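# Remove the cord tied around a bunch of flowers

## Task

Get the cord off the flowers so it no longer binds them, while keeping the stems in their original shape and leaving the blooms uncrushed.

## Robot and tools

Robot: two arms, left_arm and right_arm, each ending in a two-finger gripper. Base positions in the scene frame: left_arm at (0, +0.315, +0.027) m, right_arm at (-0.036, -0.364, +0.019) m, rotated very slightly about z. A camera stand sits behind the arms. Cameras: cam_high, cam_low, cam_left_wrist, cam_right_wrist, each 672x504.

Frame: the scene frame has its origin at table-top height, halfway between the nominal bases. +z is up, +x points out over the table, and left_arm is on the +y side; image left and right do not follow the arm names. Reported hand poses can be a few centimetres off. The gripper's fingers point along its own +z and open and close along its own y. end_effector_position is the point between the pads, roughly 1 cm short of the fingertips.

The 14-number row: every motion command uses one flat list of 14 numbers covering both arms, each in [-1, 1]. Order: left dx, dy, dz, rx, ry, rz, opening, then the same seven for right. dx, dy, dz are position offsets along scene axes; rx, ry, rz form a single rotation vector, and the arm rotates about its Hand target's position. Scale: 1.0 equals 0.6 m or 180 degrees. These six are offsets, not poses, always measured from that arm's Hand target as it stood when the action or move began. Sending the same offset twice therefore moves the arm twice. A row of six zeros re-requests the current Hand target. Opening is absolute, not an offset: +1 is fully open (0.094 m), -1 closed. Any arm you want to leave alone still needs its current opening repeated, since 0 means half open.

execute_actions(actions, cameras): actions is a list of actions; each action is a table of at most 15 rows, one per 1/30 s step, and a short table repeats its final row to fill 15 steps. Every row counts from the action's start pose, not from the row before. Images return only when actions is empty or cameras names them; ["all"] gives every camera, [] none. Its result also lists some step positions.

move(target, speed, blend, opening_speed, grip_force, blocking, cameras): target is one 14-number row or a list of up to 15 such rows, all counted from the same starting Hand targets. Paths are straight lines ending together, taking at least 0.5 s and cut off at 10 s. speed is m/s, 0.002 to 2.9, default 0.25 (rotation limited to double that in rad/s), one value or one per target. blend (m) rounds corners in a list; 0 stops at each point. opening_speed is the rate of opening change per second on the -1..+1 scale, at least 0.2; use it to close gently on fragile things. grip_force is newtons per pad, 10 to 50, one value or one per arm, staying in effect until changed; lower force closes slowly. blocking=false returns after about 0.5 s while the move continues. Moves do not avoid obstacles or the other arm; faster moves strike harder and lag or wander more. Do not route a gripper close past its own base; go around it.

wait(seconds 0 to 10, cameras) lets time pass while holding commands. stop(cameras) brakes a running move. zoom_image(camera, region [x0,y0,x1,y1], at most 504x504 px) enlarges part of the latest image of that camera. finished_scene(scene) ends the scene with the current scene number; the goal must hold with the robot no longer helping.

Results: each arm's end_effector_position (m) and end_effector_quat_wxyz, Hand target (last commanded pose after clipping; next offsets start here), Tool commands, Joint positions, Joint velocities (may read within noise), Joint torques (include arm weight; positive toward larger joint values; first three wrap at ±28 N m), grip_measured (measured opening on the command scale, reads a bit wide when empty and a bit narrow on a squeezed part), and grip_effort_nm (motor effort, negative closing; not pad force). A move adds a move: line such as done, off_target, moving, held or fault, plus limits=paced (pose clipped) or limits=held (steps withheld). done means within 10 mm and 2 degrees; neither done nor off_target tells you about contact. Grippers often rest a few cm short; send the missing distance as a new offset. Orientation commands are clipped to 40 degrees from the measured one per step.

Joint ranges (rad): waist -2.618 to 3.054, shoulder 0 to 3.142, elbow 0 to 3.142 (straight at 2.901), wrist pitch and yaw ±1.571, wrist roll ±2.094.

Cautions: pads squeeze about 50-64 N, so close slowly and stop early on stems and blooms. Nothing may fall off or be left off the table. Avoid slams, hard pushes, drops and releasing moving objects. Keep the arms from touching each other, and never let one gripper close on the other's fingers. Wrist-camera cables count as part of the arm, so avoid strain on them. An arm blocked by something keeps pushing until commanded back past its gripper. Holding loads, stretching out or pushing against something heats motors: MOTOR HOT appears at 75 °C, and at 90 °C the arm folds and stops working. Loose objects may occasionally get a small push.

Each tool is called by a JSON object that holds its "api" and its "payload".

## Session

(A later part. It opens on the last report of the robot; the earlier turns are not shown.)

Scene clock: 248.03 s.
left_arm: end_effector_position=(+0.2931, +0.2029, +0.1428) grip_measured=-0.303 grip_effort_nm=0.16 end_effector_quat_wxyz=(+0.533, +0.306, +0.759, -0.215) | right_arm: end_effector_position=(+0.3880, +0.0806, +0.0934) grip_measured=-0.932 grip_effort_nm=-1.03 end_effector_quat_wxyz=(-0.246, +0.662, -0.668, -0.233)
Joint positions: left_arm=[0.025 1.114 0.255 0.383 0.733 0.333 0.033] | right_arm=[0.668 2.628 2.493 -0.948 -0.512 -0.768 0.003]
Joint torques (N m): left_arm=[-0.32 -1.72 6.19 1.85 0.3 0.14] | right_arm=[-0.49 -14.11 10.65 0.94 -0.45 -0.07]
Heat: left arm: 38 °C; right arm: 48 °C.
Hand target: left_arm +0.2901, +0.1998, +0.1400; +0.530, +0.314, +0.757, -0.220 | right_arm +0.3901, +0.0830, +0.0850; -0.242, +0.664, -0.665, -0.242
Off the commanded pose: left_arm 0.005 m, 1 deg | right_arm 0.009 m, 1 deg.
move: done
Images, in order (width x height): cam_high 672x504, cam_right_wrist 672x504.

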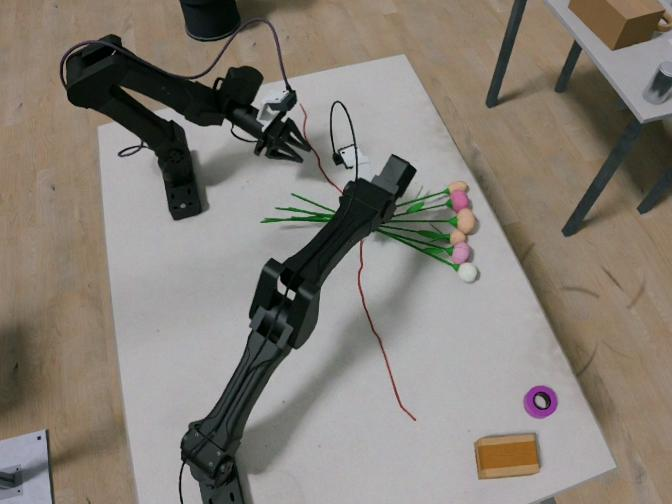

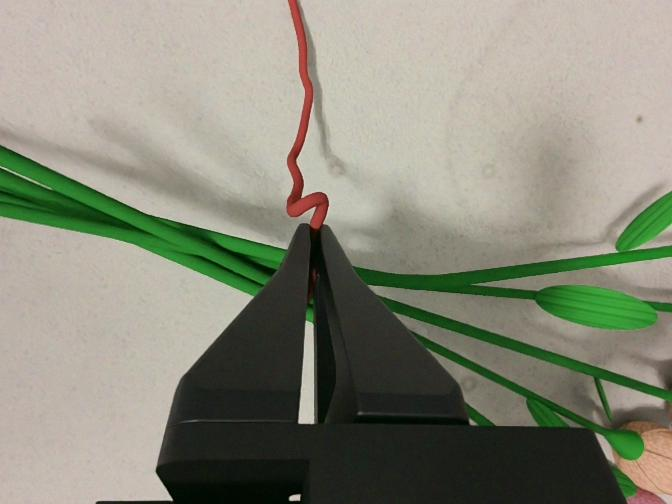

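{"api": "move", "payload": {"target": [0,0,0,0,0,0,-0.3,-0.0052,-0.055,0.275,0,0,0,-1], "speed": 0.15, "cameras": ["cam_high", "cam_low", "cam_right_wrist"]}}

Scene clock: 257.30 s.
left_arm: end_effector_position=(+0.2931, +0.2029, +0.1428) grip_measured=-0.303 grip_effort_nm=0.16 end_effector_quat_wxyz=(+0.533, +0.306, +0.759, -0.215) | right_arm: end_effector_position=(+0.3891, +0.0506, +0.2094) grip_measured=-0.932 grip_effort_nm=-1.03 end_effector_quat_wxyz=(-0.285, +0.638, -0.676, -0.232)
Joint positions: left_arm=[0.025 1.114 0.255 0.383 0.733 0.333 0.033] | right_arm=[0.624 2.577 2.837 -1.262 -0.525 -0.737 0.003]
Joint torques (N m): left_arm=[-0.25 -1.74 6.17 1.86 0.3 0.12] | right_arm=[-0.44 -20.45 9.33 1.15 -0.42 0.06]
Heat: left arm: 38 °C; right arm: 47 °C.
Hand target: left_arm +0.2901, +0.1998, +0.1400; +0.530, +0.314, +0.757, -0.220 | right_arm +0.3869, +0.0500, +0.2499; -0.242, +0.664, -0.665, -0.242
Off the commanded pose: left_arm 0.005 m, 1 deg | right_arm 0.041 m, 6 deg.
elbow stopped short (right arm): the move would have taken joint 3 (elbow) straighter than the controller allows.
move: off_target (right_arm)
Images, in order (width x height): cam_high 672x504, cam_low 672x504, cam_right_wrist 672x504.

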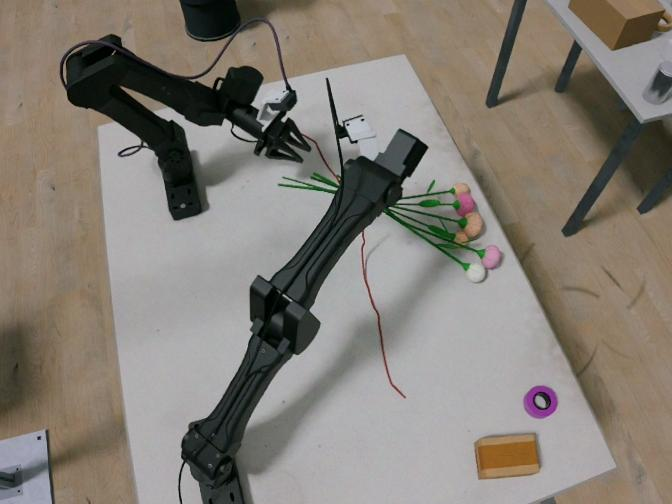

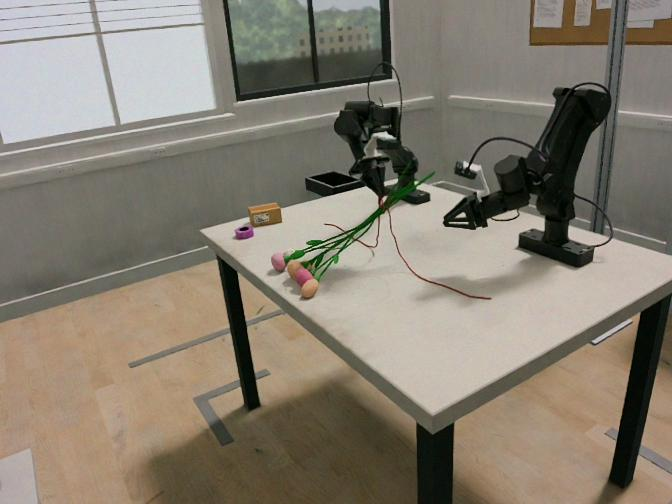

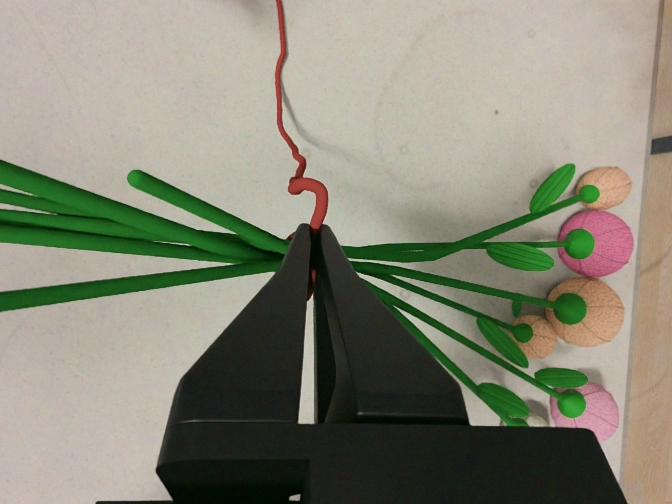

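{"api": "move", "payload": {"target": [0,0,0,0,0,0,-0.3,-0.095,0.0,-0.315,0,0,0,-1], "speed": 0.15, "cameras": ["cam_high", "cam_low", "cam_right_wrist"]}}

Scene clock: 265.20 s.
left_arm: end_effector_position=(+0.2931, +0.2029, +0.1428) grip_measured=-0.303 grip_effort_nm=0.16 end_effector_quat_wxyz=(+0.533, +0.306, +0.759, -0.215) | right_arm: end_effector_position=(+0.3332, +0.0489, +0.0517) grip_measured=-0.932 grip_effort_nm=-1.03 end_effector_quat_wxyz=(-0.236, +0.666, -0.667, -0.238)
Joint positions: left_arm=[0.025 1.114 0.255 0.383 0.733 0.333 0.033] | right_arm=[0.683 2.333 1.792 -0.56 -0.516 -0.765 0.003]
Joint torques (N m): left_arm=[-0.39 -1.8 6.13 1.82 0.29 0.1] | right_arm=[0.21 -17.14 5.48 1.04 -0.35 0.05]
Heat: left arm: 38 °C; right arm: 49 °C.
Hand target: left_arm +0.2901, +0.1998, +0.1400; +0.530, +0.314, +0.757, -0.220 | right_arm +0.3300, +0.0500, +0.0610; -0.242, +0.664, -0.665, -0.242
Off the commanded pose: left_arm 0.005 m, 1 deg | right_arm 0.010 m, 1 deg.
move: done
Images, in order (width x height): cam_high 672x504, cam_low 672x504, cam_right_wrist 672x504.

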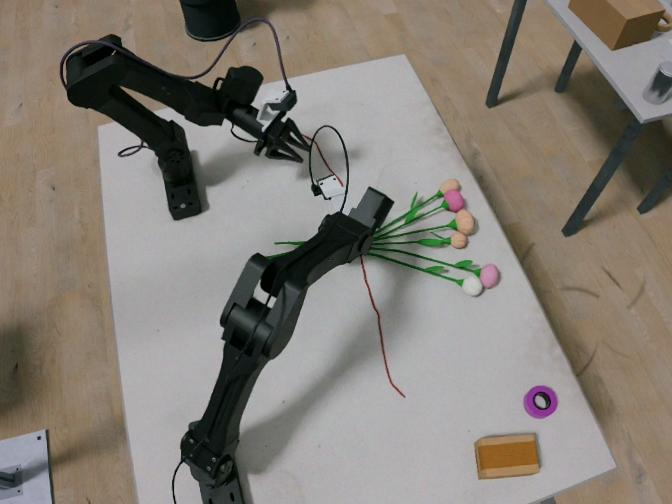

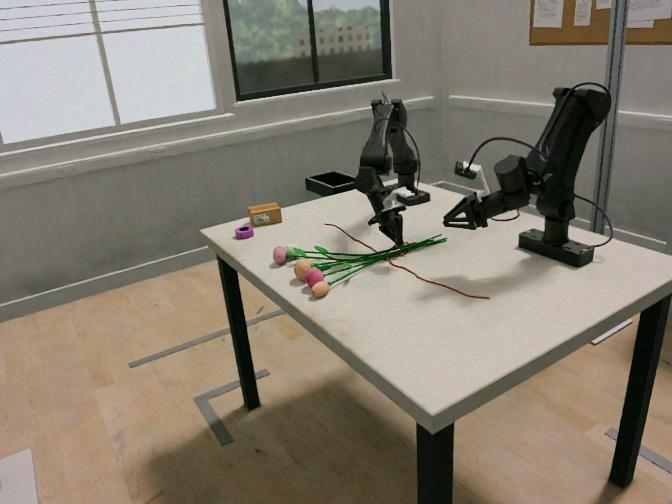

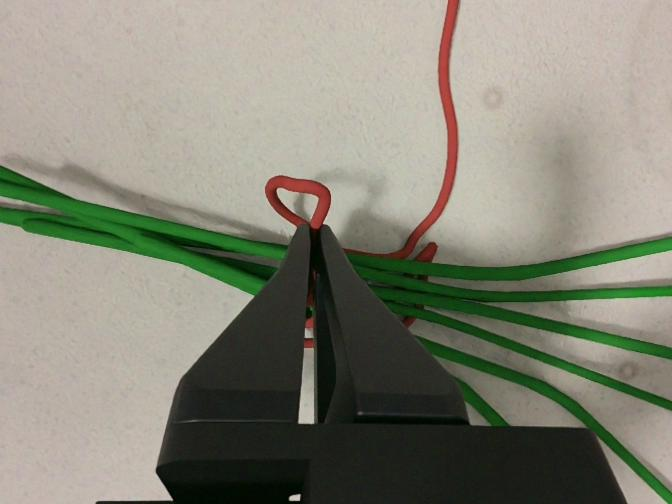

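{"api": "zoom_image", "payload": {"camera": "cam_right_wrist", "region": [260, 160, 470, 370]}}

Scaled by 2.400 from the camera's 672x504 image, which has a finer 960x720 frame.

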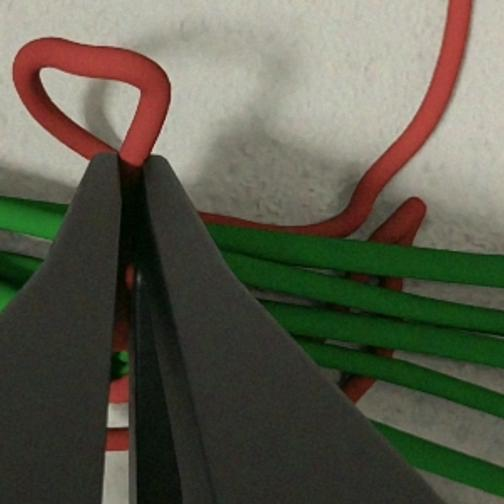

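{"api": "move", "payload": {"target": [[0,0,0,0,0,0,-0.3,0.0,0.0,-0.03,0,0,0,-0.5],[0,0,0,0,0,0,-0.3,0.03,-0.06,0.13,0,0,0,-0.5]], "speed": [0.1,0.2], "cameras": ["cam_right_wrist"]}}

{"api": "zoom_image", "payload": {"camera": "cam_right_wrist", "region": [220, 60, 430, 270]}}

Scene clock: 276.47 s.
left_arm: end_effector_position=(+0.2931, +0.2029, +0.1428) grip_measured=-0.303 grip_effort_nm=0.16 end_effector_quat_wxyz=(+0.533, +0.306, +0.759, -0.215) | right_arm: end_effector_position=(+0.3485, +0.0099, +0.1172) grip_measured=-0.502 grip_effort_nm=0.08 end_effector_quat_wxyz=(-0.224, +0.660, -0.677, -0.235)
Joint positions: left_arm=[0.025 1.114 0.255 0.383 0.733 0.333 0.033] | right_arm=[0.602 2.256 1.943 -0.851 -0.538 -0.835 0.023]
Joint torques (N m): left_arm=[-0.24 -1.52 6.15 1.81 0.28 0.07] | right_arm=[0.09 -16.49 9.2 0.77 -0.46 -0.17]
Heat: left arm: 38 °C; right arm: 48 °C.
Hand target: left_arm +0.2901, +0.1998, +0.1400; +0.530, +0.314, +0.757, -0.220 | right_arm +0.3480, +0.0140, +0.1391; -0.242, +0.664, -0.665, -0.241
Off the commanded pose: left_arm 0.005 m, 1 deg | right_arm 0.022 m, 3 deg.
move: off_target (right_arm)
Images, in order (width x height): cam_right_wrist 672x504.

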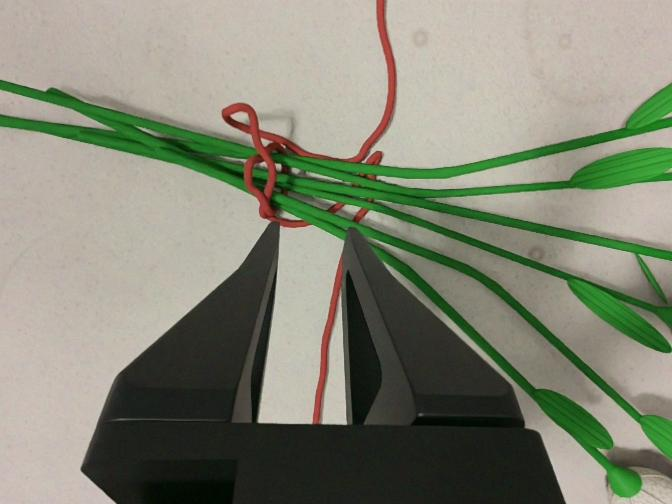

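Scaled by 2.400 from the camera's 672x504 image, which has a finer 960x720 frame.

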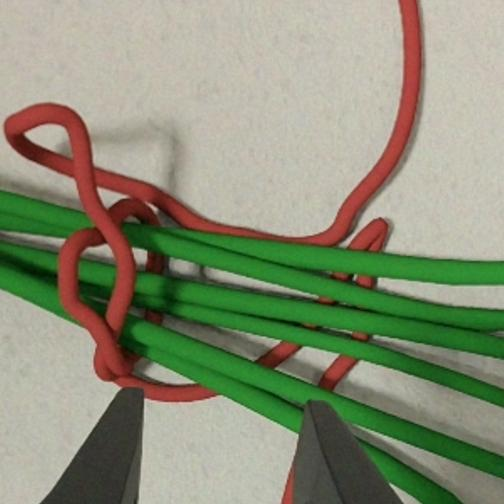

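{"api": "move", "payload": {"target": [0,0,0,0,0,0,-0.3,-0.055,0.0205,-0.1618,0,0,0,-0.72], "speed": 0.18, "cameras": ["cam_right_wrist"]}}

{"api": "zoom_image", "payload": {"camera": "cam_right_wrist", "region": [240, 130, 400, 290]}}

Scene clock: 296.03 s.
left_arm: end_effector_position=(+0.2931, +0.2029, +0.1428) grip_measured=-0.303 grip_effort_nm=0.16 end_effector_quat_wxyz=(+0.533, +0.306, +0.759, -0.215) | right_arm: end_effector_position=(+0.3183, +0.0268, +0.0388) grip_measured=-0.719 grip_effort_nm=-0.08 end_effector_quat_wxyz=(-0.241, +0.667, -0.664, -0.238)
Joint positions: left_arm=[0.025 1.114 0.255 0.383 0.733 0.333 0.033] | right_arm=[0.665 2.251 1.59 -0.438 -0.526 -0.785 0.013]
Joint torques (N m): left_arm=[-0.24 -1.72 6.16 1.85 0.28 0.1] | right_arm=[0.09 -15.45 5.39 1.06 -0.32 0.06]
Heat: left arm: 39 °C; right arm: 51 °C.
Hand target: left_arm +0.2901, +0.1998, +0.1400; +0.530, +0.314, +0.757, -0.220 | right_arm +0.3149, +0.0264, +0.0419; -0.242, +0.664, -0.665, -0.242
Off the commanded pose: left_arm 0.005 m, 1 deg | right_arm 0.005 m, 0 deg.
move: done
Images, in order (width x height): cam_right_wrist 672x504.

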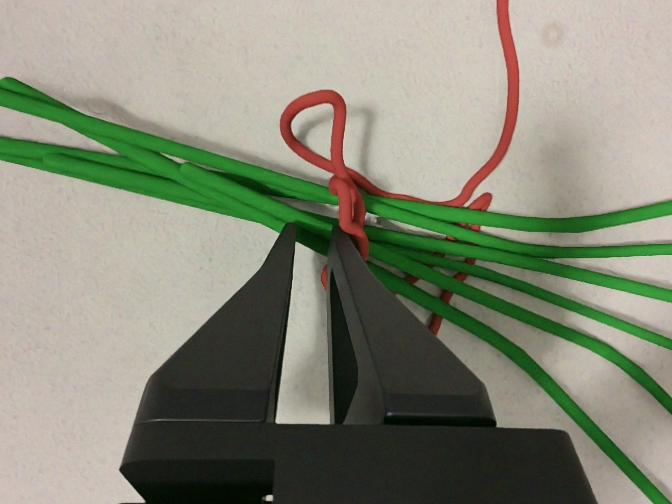

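Scaled by 3.150 from the camera's 672x504 image, which has a finer 960x720 frame.

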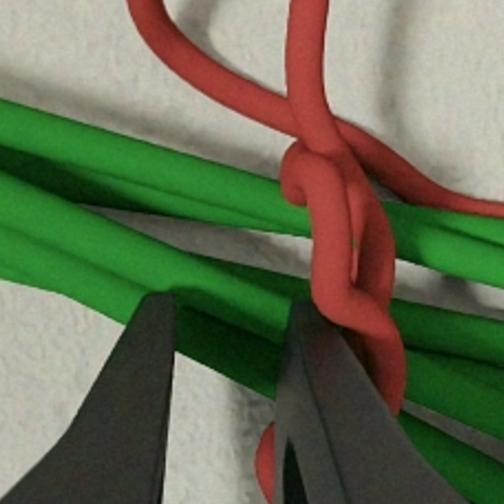

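{"api": "move", "payload": {"target": [0,0,0,0,0,0,-0.3,0.0,0.0,0.06,0,0,0,-0.72], "speed": 0.15, "cameras": ["cam_right_wrist"]}}

{"api": "zoom_image", "payload": {"camera": "cam_right_wrist", "region": [240, 100, 400, 260]}}

Scene clock: 308.30 s.
left_arm: end_effector_position=(+0.2931, +0.2029, +0.1429) grip_measured=-0.303 grip_effort_nm=0.17 end_effector_quat_wxyz=(+0.533, +0.306, +0.759, -0.215) | right_arm: end_effector_position=(+0.3087, +0.0192, +0.0466) grip_measured=-0.719 grip_effort_nm=-0.08 end_effector_quat_wxyz=(-0.215, +0.665, -0.674, -0.241)
Joint positions: left_arm=[0.025 1.114 0.255 0.383 0.733 0.333 0.033] | right_arm=[0.665 2.227 1.607 -0.535 -0.525 -0.784 0.013]
Joint torques (N m): left_arm=[-0.34 -1.7 6.22 1.84 0.27 0.1] | right_arm=[0.13 -17.65 9.4 0.79 -0.37 0.02]
Heat: left arm: 39 °C; right arm: 51 °C.
Hand target: left_arm +0.2901, +0.1998, +0.1401; +0.530, +0.314, +0.756, -0.220 | right_arm +0.3150, +0.0264, +0.0780; -0.242, +0.664, -0.665, -0.242
Off the commanded pose: left_arm 0.005 m, 1 deg | right_arm 0.033 m, 3 deg.
move: off_target (right_arm)
Images, in order (width x height): cam_right_wrist 672x504.

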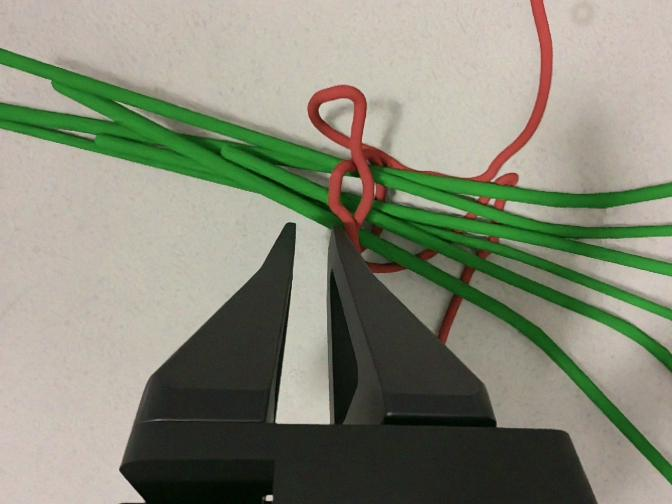

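Scaled by 3.150 from the camera's 672x504 image, which has a finer 960x720 frame.

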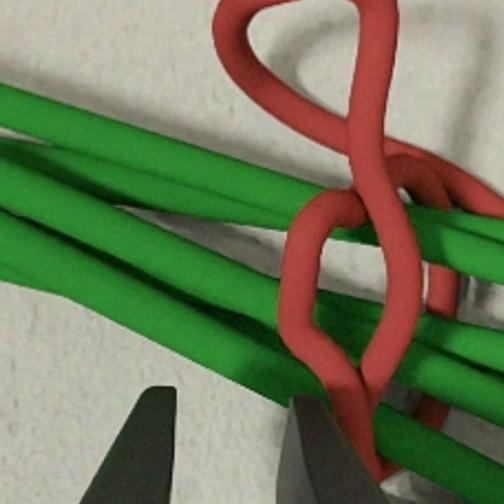

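{"api": "move", "payload": {"target": [[0,0,0,0,0,0,-0.3,-0.0038,0.006,0.025,0,0,0,-0.75],[0,0,0,0,0,0,-0.3,-0.0038,0.006,-0.045,0,0,0,-0.75]], "speed": 0.12, "cameras": ["cam_right_wrist"]}}

{"api": "zoom_image", "payload": {"camera": "cam_right_wrist", "region": [240, 100, 400, 260]}}

Scene clock: 326.57 s.
left_arm: end_effector_position=(+0.2931, +0.2029, +0.1429) grip_measured=-0.303 grip_effort_nm=0.16 end_effector_quat_wxyz=(+0.533, +0.306, +0.759, -0.215) | right_arm: end_effector_position=(+0.3192, +0.0303, +0.0608) grip_measured=-0.749 grip_effort_nm=-0.08 end_effector_quat_wxyz=(-0.254, +0.665, -0.661, -0.236)
Joint positions: left_arm=[0.025 1.114 0.255 0.383 0.733 0.333 0.033] | right_arm=[0.671 2.211 1.605 -0.461 -0.521 -0.775 0.012]
Joint torques (N m): left_arm=[-0.24 -1.78 6.17 1.86 0.28 0.12] | right_arm=[0.54 -13.2 5.38 1.18 -0.33 0.03]
Heat: left arm: 39 °C; right arm: 52 °C.
Hand target: left_arm +0.2901, +0.1998, +0.1401; +0.530, +0.314, +0.756, -0.220 | right_arm +0.3128, +0.0299, +0.0510; -0.243, +0.664, -0.665, -0.242
Off the commanded pose: left_arm 0.005 m, 1 deg | right_arm 0.012 m, 2 deg.
move: off_target (right_arm)
Images, in order (width x height): cam_right_wrist 672x504.

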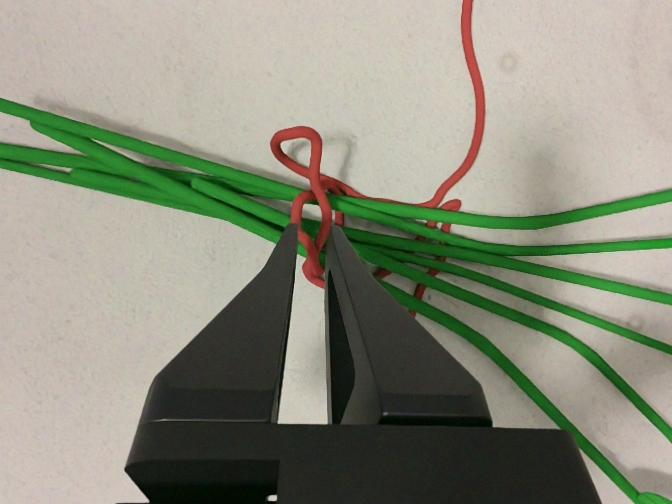

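Scaled by 3.150 from the camera's 672x504 image, which has a finer 960x720 frame.

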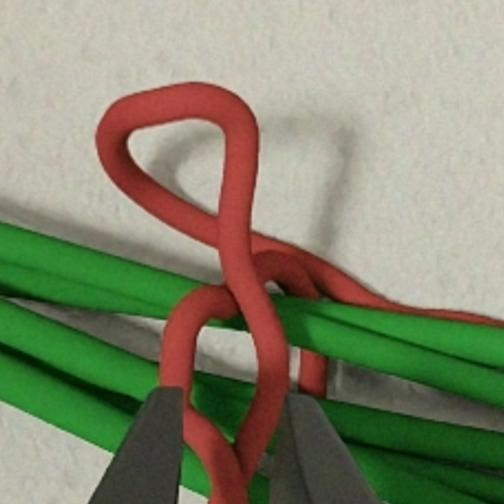

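{"api": "move", "payload": {"target": [[0,0,0,0,0,0,-0.3,-0.0172,-0.004,0.0067,0,0,0,-0.75],[0,0,0,0,0,0,-0.3,-0.0177,-0.0073,-0.1017,0,0,0,-0.75],[0,0,0,0,0,0,-0.3,-0.0177,-0.0073,-0.1017,0,0,0,-1]], "speed": [0.1,0.1,0.1], "cameras": ["cam_right_wrist"]}}

{"api": "zoom_image", "payload": {"camera": "cam_right_wrist", "region": [240, 100, 400, 260]}}

Scene clock: 339.97 s.
left_arm: end_effector_position=(+0.2931, +0.2029, +0.1429) grip_measured=-0.303 grip_effort_nm=0.16 end_effector_quat_wxyz=(+0.533, +0.306, +0.759, -0.215) | right_arm: end_effector_position=(+0.3175, +0.0371, +0.0308) grip_measured=-0.988 grip_effort_nm=-0.66 end_effector_quat_wxyz=(-0.293, +0.667, -0.644, -0.235)
Joint positions: left_arm=[0.025 1.114 0.255 0.383 0.733 0.333 0.033] | right_arm=[0.682 2.233 1.462 -0.206 -0.524 -0.765 0.001]
Joint torques (N m): left_arm=[-0.31 -1.74 6.22 1.83 0.32 0.11] | right_arm=[0.23 -9.31 4.3 0.93 -0.23 0.09]
Heat: left arm: 39 °C; right arm: 50 °C.
Hand target: left_arm +0.2901, +0.1998, +0.1401; +0.530, +0.314, +0.756, -0.220 | right_arm +0.3020, +0.0255, -0.0102; -0.242, +0.664, -0.665, -0.242
Off the commanded pose: left_arm 0.005 m, 1 deg | right_arm 0.045 m, 6 deg.
move: off_target (right_arm); target 3's new opening was sent with right_arm's hand 0.045 m and 6 deg from that target
Images, in order (width x height): cam_right_wrist 672x504.

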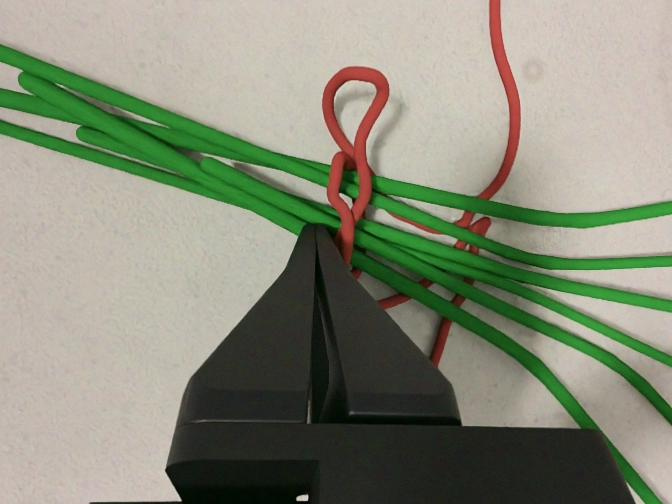

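Scaled by 3.150 from the camera's 672x504 image, which has a finer 960x720 frame.

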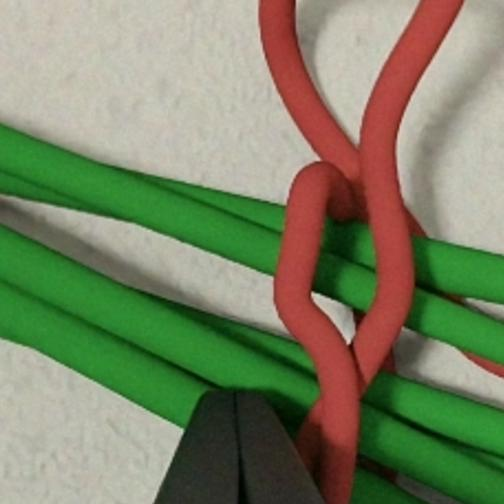

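{"api": "move", "payload": {"target": [[0,0,0,0,0,0,-0.3,0.0,0.0,0.12,0,0,0,-1],[0,0,0,0,0,0,-0.3,0.0212,0.0318,0.167,0,0,0,-0.75],[0,0,0,0,0,0,-0.3,0.0212,0.0318,0.097,0,0,0,-0.75]], "speed": 0.15, "blend": [0.02,0,0], "cameras": ["cam_right_wrist"]}}

{"api": "zoom_image", "payload": {"camera": "cam_right_wrist", "region": [240, 100, 400, 260]}}

Scene clock: 368.50 s.
left_arm: end_effector_position=(+0.2931, +0.2029, +0.1429) grip_measured=-0.303 grip_effort_nm=0.16 end_effector_quat_wxyz=(+0.533, +0.307, +0.759, -0.215) | right_arm: end_effector_position=(+0.3215, +0.0461, +0.0706) grip_measured=-0.752 grip_effort_nm=0.08 end_effector_quat_wxyz=(-0.264, +0.666, -0.657, -0.235)
Joint positions: left_arm=[0.025 1.114 0.255 0.383 0.734 0.333 0.033] | right_arm=[0.695 2.227 1.659 -0.465 -0.51 -0.751 0.012]
Joint torques (N m): left_arm=[-0.27 -1.77 6.15 1.84 0.3 0.08] | right_arm=[0.27 -11.4 5.68 1.2 -0.3 0.04]
Heat: left arm: 40 °C; right arm: 44 °C.
Hand target: left_arm +0.2901, +0.1998, +0.1401; +0.530, +0.314, +0.756, -0.220 | right_arm +0.3148, +0.0446, +0.0481; -0.242, +0.664, -0.665, -0.242
Off the commanded pose: left_arm 0.005 m, 1 deg | right_arm 0.024 m, 3 deg.
move: off_target (right_arm); blend cut to 0.0182 m at target 1; target 2's new opening was sent with right_arm's hand 0.017 m and 1 deg from that target
Images, in order (width x height): cam_right_wrist 672x504.

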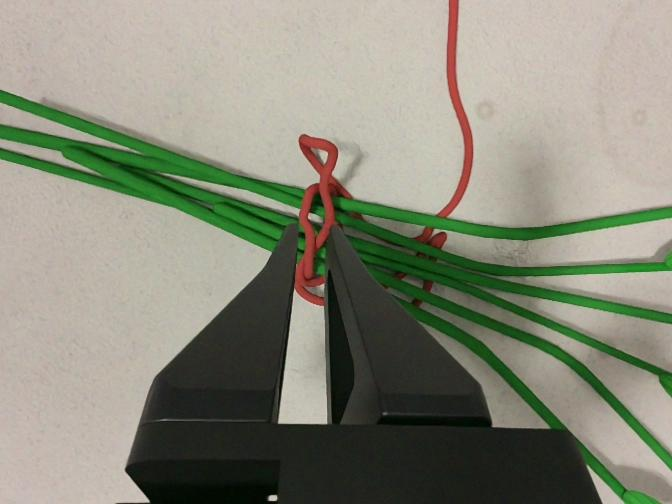

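Scaled by 3.150 from the camera's 672x504 image, which has a finer 960x720 frame.

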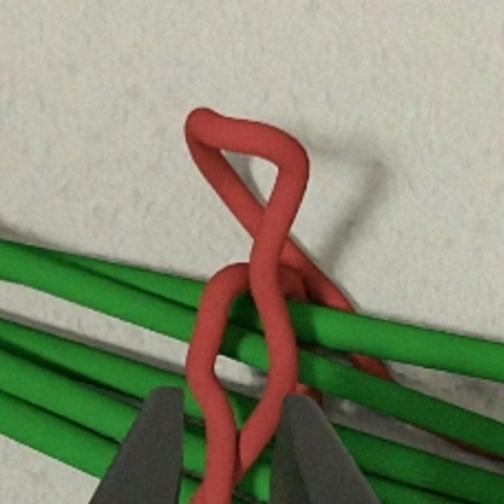

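{"api": "move", "payload": {"target": [0,0,0,0,0,0,-0.3,-0.0068,0.0073,-0.0568,0,0,0,-0.75], "speed": 0.08, "cameras": ["cam_right_wrist"]}}

{"api": "zoom_image", "payload": {"camera": "cam_right_wrist", "region": [240, 120, 400, 280]}}

Scene clock: 377.97 s.
left_arm: end_effector_position=(+0.2931, +0.2029, +0.1429) grip_measured=-0.303 grip_effort_nm=0.16 end_effector_quat_wxyz=(+0.533, +0.307, +0.759, -0.215) | right_arm: end_effector_position=(+0.3184, +0.0511, +0.0368) grip_measured=-0.752 grip_effort_nm=0.08 end_effector_quat_wxyz=(-0.265, +0.666, -0.656, -0.236)
Joint positions: left_arm=[0.025 1.114 0.255 0.383 0.734 0.333 0.033] | right_arm=[0.707 2.279 1.602 -0.351 -0.505 -0.74 0.012]
Joint torques (N m): left_arm=[-0.28 -1.72 6.15 1.83 0.31 0.12] | right_arm=[0.39 -11.51 5.78 1.17 -0.31 0.03]
Heat: left arm: 40 °C; right arm: 43 °C.
Hand target: left_arm +0.2901, +0.1998, +0.1401; +0.530, +0.314, +0.756, -0.220 | right_arm +0.3106, +0.0491, +0.0141; -0.242, +0.664, -0.665, -0.242
Off the commanded pose: left_arm 0.005 m, 1 deg | right_arm 0.024 m, 3 deg.
move: off_target (right_arm)
Images, in order (width x height): cam_right_wrist 672x504.

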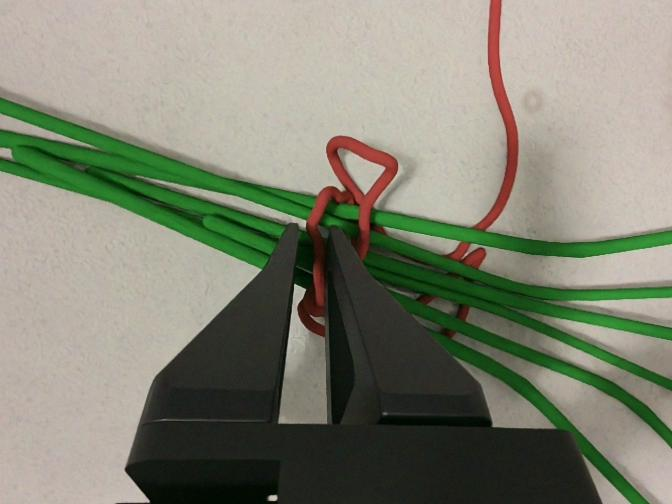

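Scaled by 3.150 from the camera's 672x504 image, which has a finer 960x720 frame.

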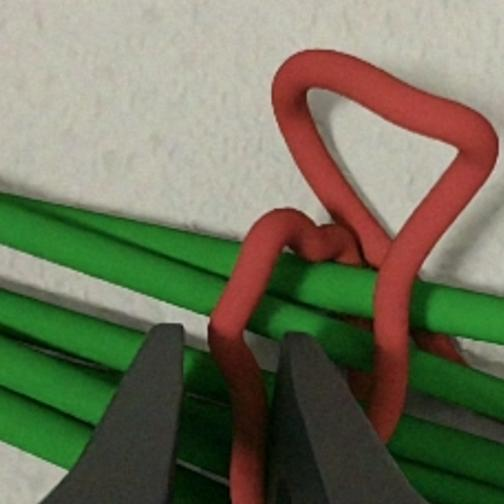

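{"api": "move", "payload": {"target": [[0,0,0,0,0,0,-0.3,-0.003,-0.002,-0.027,0,0,0,-0.75],[0,0,0,0,0,0,-0.3,-0.003,-0.002,-0.027,0,0,0,-1]], "speed": 0.08, "cameras": ["cam_right_wrist"]}}

{"api": "zoom_image", "payload": {"camera": "cam_right_wrist", "region": [240, 120, 400, 280]}}

Scene clock: 383.57 s.
left_arm: end_effector_position=(+0.2931, +0.2029, +0.1429) grip_measured=-0.303 grip_effort_nm=0.16 end_effector_quat_wxyz=(+0.533, +0.307, +0.759, -0.215) | right_arm: end_effector_position=(+0.3224, +0.0548, +0.0325) grip_measured=-0.949 grip_effort_nm=-1.03 end_effector_quat_wxyz=(-0.283, +0.666, -0.649, -0.235)
Joint positions: left_arm=[0.025 1.114 0.255 0.383 0.734 0.333 0.033] | right_arm=[0.707 2.287 1.576 -0.276 -0.507 -0.739 0.002]
Joint torques (N m): left_arm=[-0.35 -1.55 6.16 1.84 0.27 0.09] | right_arm=[0.35 -10.73 5 1.06 -0.28 0.05]
Heat: left arm: 40 °C; right arm: 43 °C.
Hand target: left_arm +0.2901, +0.1998, +0.1401; +0.530, +0.314, +0.756, -0.220 | right_arm +0.3088, +0.0478, -0.0023; -0.242, +0.664, -0.665, -0.242
Off the commanded pose: left_arm 0.005 m, 1 deg | right_arm 0.038 m, 5 deg.
move: off_target (right_arm); target 2's new opening was sent with right_arm's hand 0.039 m and 5 deg from that target
Images, in order (width x height): cam_right_wrist 672x504.

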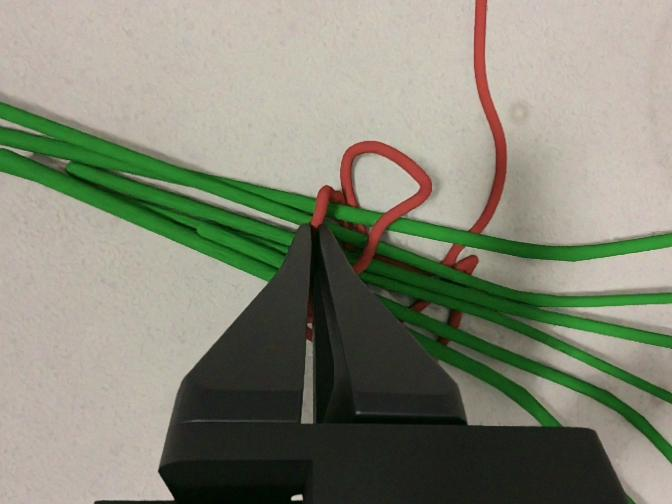

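Scaled by 3.150 from the camera's 672x504 image, which has a finer 960x720 frame.

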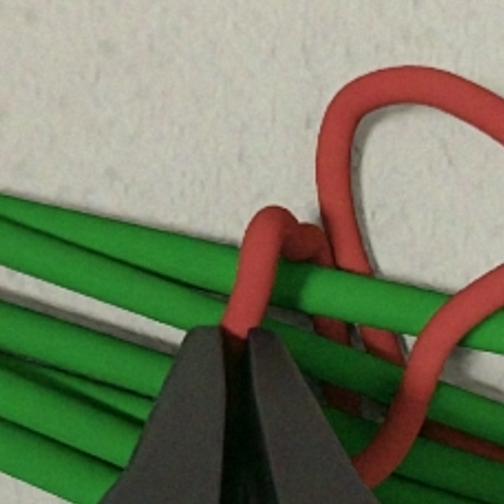

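{"api": "move", "payload": {"target": [0,0,0,0,0,0,-0.3,0.028,0.016,0.24,0,0,0,-1], "speed": 0.12, "cameras": ["cam_high", "cam_low", "cam_right_wrist"]}}

Scene clock: 388.77 s.
left_arm: end_effector_position=(+0.2931, +0.2029, +0.1429) grip_measured=-0.303 grip_effort_nm=0.16 end_effector_quat_wxyz=(+0.533, +0.307, +0.759, -0.215) | right_arm: end_effector_position=(+0.3224, +0.0541, +0.1141) grip_measured=-0.949 grip_effort_nm=-1.03 end_effector_quat_wxyz=(-0.218, +0.664, -0.674, -0.239)
Joint positions: left_arm=[0.025 1.114 0.255 0.383 0.734 0.333 0.033] | right_arm=[0.707 2.287 1.979 -0.817 -0.504 -0.738 0.002]
Joint torques (N m): left_arm=[-0.35 -1.72 6.24 1.86 0.29 0.1] | right_arm=[-0.27 -17.65 10.15 0.87 -0.34 -0.03]
Heat: left arm: 40 °C; right arm: 42 °C.
Hand target: left_arm +0.2901, +0.1998, +0.1401; +0.530, +0.314, +0.756, -0.220 | right_arm +0.3256, +0.0574, +0.1417; -0.242, +0.664, -0.665, -0.242
Off the commanded pose: left_arm 0.005 m, 1 deg | right_arm 0.028 m, 3 deg.
move: off_target (right_arm)
Images, in order (width x height): cam_high 672x504, cam_low 672x504, cam_right_wrist 672x504.

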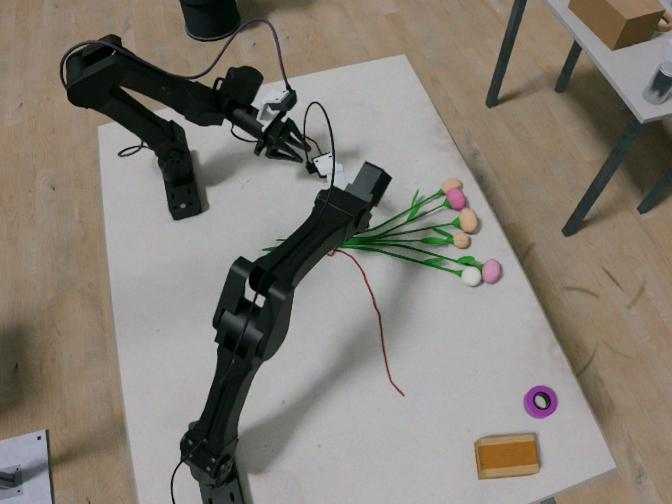

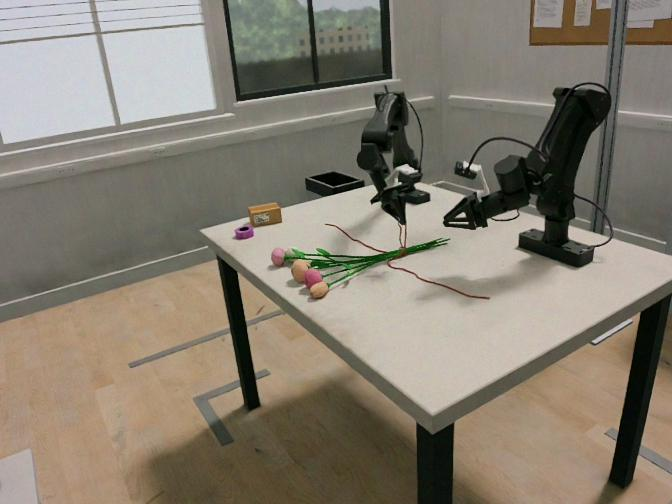

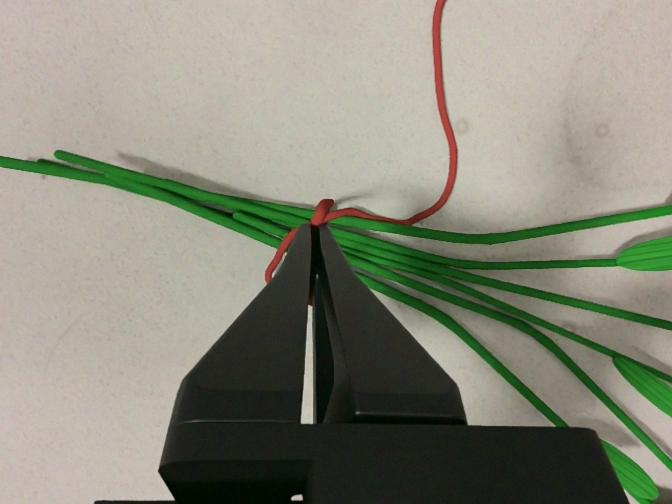

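{"api": "move", "payload": {"target": [0,0,0,0,0,0,-0.3,0.0023,-0.009,0.264,0,0,0,-1], "speed": 0.13, "cameras": ["cam_high", "cam_low", "cam_right_wrist"]}}

Scene clock: 394.30 s.
left_arm: end_effector_position=(+0.2931, +0.2029, +0.1429) grip_measured=-0.303 grip_effort_nm=0.16 end_effector_quat_wxyz=(+0.533, +0.307, +0.759, -0.215) | right_arm: end_effector_position=(+0.3248, +0.0506, +0.3045) grip_measured=-0.949 grip_effort_nm=-1.03 end_effector_quat_wxyz=(-0.313, +0.644, -0.657, -0.238)
Joint positions: left_arm=[0.025 1.114 0.255 0.383 0.734 0.333 0.033] | right_arm=[0.699 2.375 2.841 -1.376 -0.503 -0.682 0.002]
Joint torques (N m): left_arm=[-0.4 -1.63 6.19 1.8 0.28 0.11] | right_arm=[-0.55 -12.19 8.55 1.2 -0.37 0.08]
Heat: left arm: 40 °C; right arm: 42 °C.
Hand target: left_arm +0.2901, +0.1998, +0.1401; +0.530, +0.314, +0.756, -0.220 | right_arm +0.3270, +0.0521, +0.3002; -0.242, +0.664, -0.665, -0.242
Off the commanded pose: left_arm 0.005 m, 1 deg | right_arm 0.005 m, 8 deg.
elbow stopped short (right arm): the move would have taken joint 3 (elbow) straighter than the controller allows.
move: off_target (right_arm)
Images, in order (width x height): cam_high 672x504, cam_low 672x504, cam_right_wrist 672x504.

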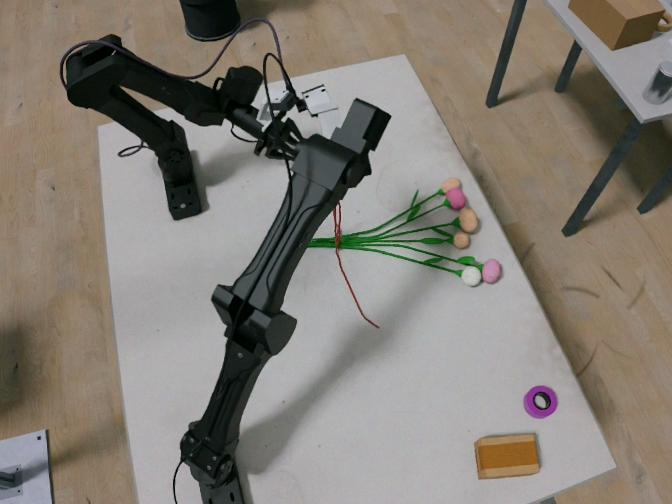

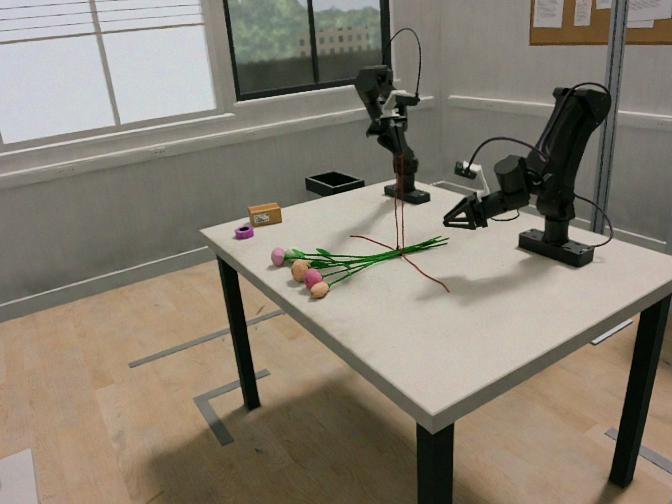

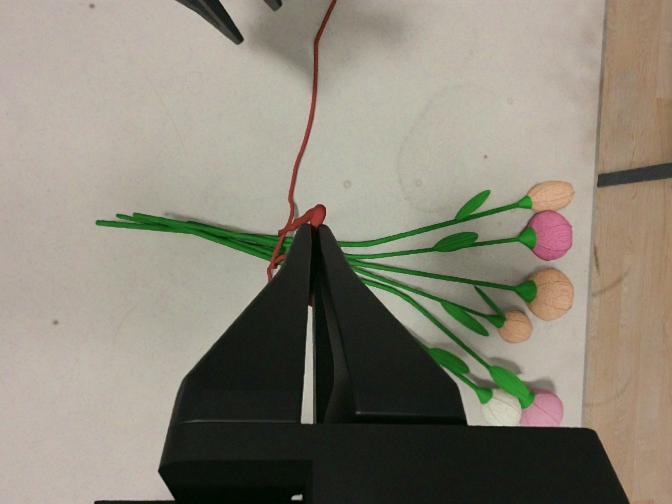

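{"api": "move", "payload": {"target": [[-0.060,-0.1913,-0.0718,0,0,0,0.5,0,0,0,0,0,0,-1],[0.0448,-0.2947,-0.0718,0,0,0,0.5,0,0,0,0,0,0,-1]], "speed": [0.22,0.12], "blend": [0.01,0], "cameras": ["cam_left_wrist", "cam_low", "cam_high"]}}

Scene clock: 417.23 s.
left_arm: end_effector_position=(+0.3146, +0.0248, +0.1017) grip_measured=+0.497 grip_effort_nm=0.17 end_effector_quat_wxyz=(+0.534, +0.315, +0.752, -0.225) | right_arm: end_effector_position=(+0.3247, +0.0506, +0.3045) grip_measured=-0.949 grip_effort_nm=-1.03 end_effector_quat_wxyz=(-0.312, +0.644, -0.657, -0.238)
Joint positions: left_arm=[-0.716 1.762 0.455 0.971 0.076 0.024 0.07] | right_arm=[0.699 2.375 2.841 -1.377 -0.503 -0.681 0.002]
Joint torques (N m): left_arm=[-0.47 -5.74 6.11 1.94 -0.11 -0.01] | right_arm=[-0.49 -12.15 8.29 1.17 -0.38 0.08]
Heat: left arm: 40 °C; right arm: 44 °C.
Hand target: left_arm +0.3170, +0.0230, +0.0969; +0.530, +0.314, +0.757, -0.220 | right_arm +0.3270, +0.0520, +0.3002; -0.242, +0.664, -0.665, -0.242
Off the commanded pose: left_arm 0.006 m, 1 deg | right_arm 0.005 m, 8 deg.
elbow stopped short (right arm): the move would have taken joint 3 (elbow) straighter than the controller allows.
move: off_target (right_arm)
Images, in order (width x height): cam_high 672x504, cam_low 672x504, cam_left_wrist 672x504.

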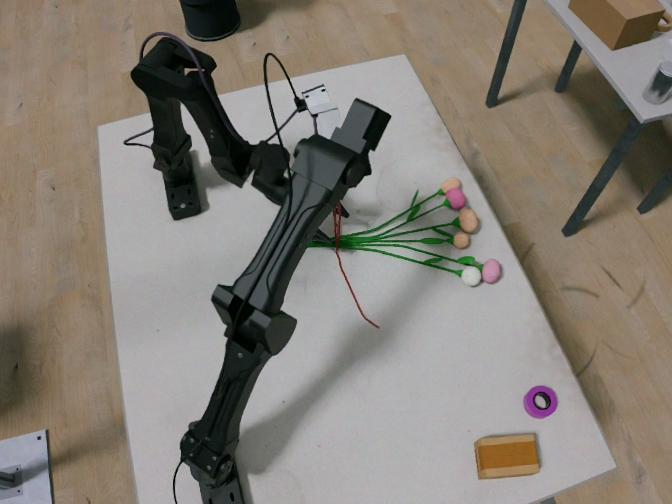

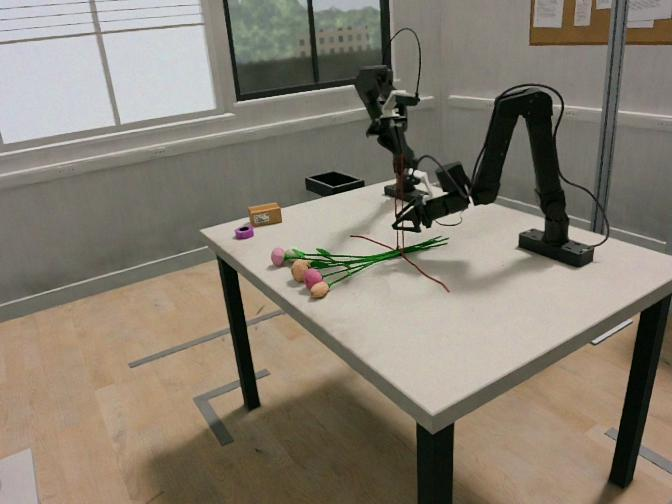

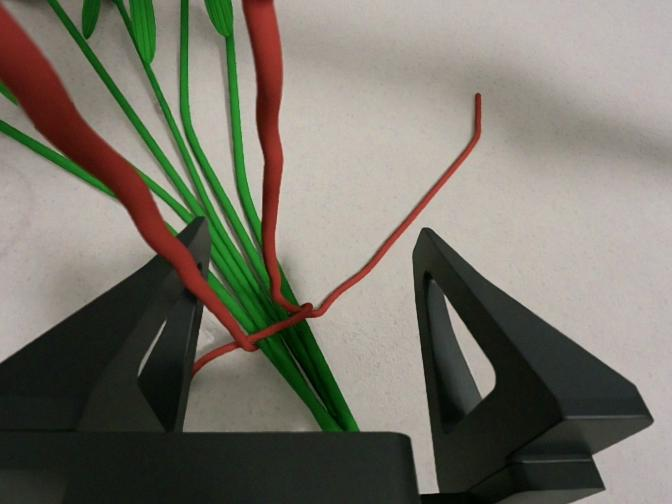

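{"api": "zoom_image", "payload": {"camera": "cam_low", "region": [330, 60, 500, 270]}}

Scaled by 2.400 from the camera's 672x504 image, which has a finer 960x720 frame.

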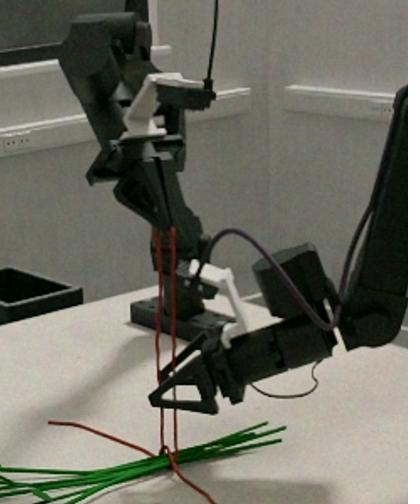

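{"api": "move", "payload": {"target": [0.0323,0.0103,-0.0167,0,0,0.1111,0.5,-0.0167,-0.058,0.0667,0,0,0,-1], "speed": 0.1, "cameras": ["cam_left_wrist", "cam_low"]}}

Scene clock: 471.53 s.
left_arm: end_effector_position=(+0.3341, +0.0304, +0.0925) grip_measured=+0.497 grip_effort_nm=0.17 end_effector_quat_wxyz=(+0.564, +0.179, +0.795, -0.134) | right_arm: end_effector_position=(+0.3253, +0.0229, +0.3077) grip_measured=-0.949 grip_effort_nm=-1.03 end_effector_quat_wxyz=(-0.291, +0.632, -0.676, -0.242)
Joint positions: left_arm=[-0.863 1.854 0.529 0.963 -0.384 -0.153 0.07] | right_arm=[0.651 2.35 2.841 -1.462 -0.527 -0.69 0.002]
Joint torques (N m): left_arm=[-0.39 -6.45 6.22 1.83 -0.26 -0.03] | right_arm=[-0.24 -17.88 8.08 1.06 -0.41 -0.12]
Heat: left arm: 41 °C; right arm: 44 °C.
Hand target: left_arm +0.3364, +0.0293, +0.0868; +0.560, +0.177, +0.800, -0.124 | right_arm +0.3171, +0.0171, +0.3402; -0.242, +0.664, -0.665, -0.242
Off the commanded pose: left_arm 0.006 m, 1 deg | right_arm 0.034 m, 7 deg.
elbow stopped short (right arm): the move would have taken joint 3 (elbow) straighter than the controller allows.
move: off_target (right_arm)
Images, in order (width x height): cam_low 672x504, cam_left_wrist 672x504.

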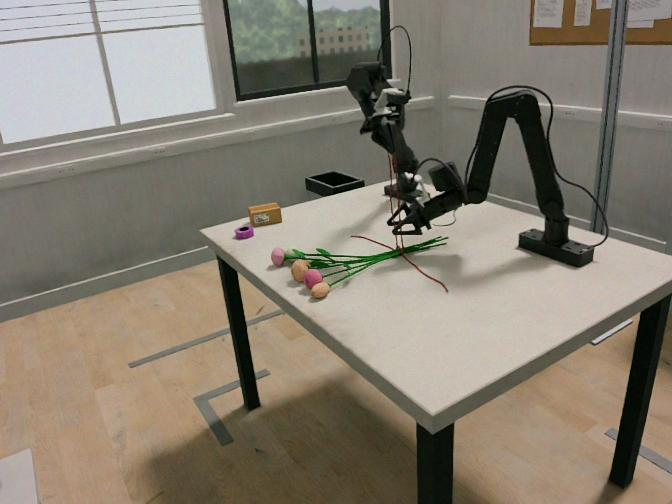

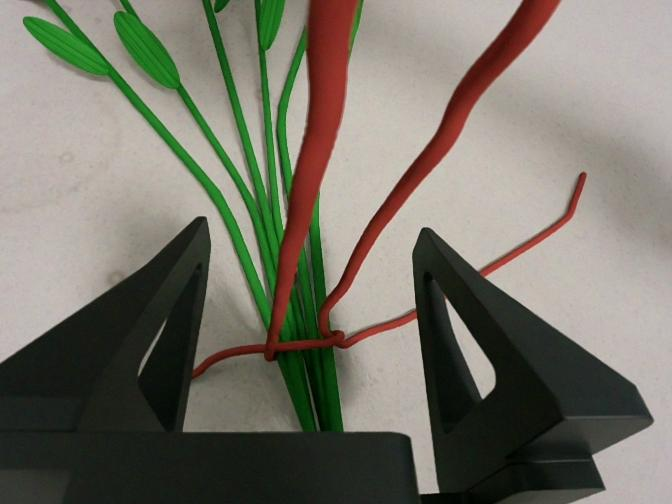

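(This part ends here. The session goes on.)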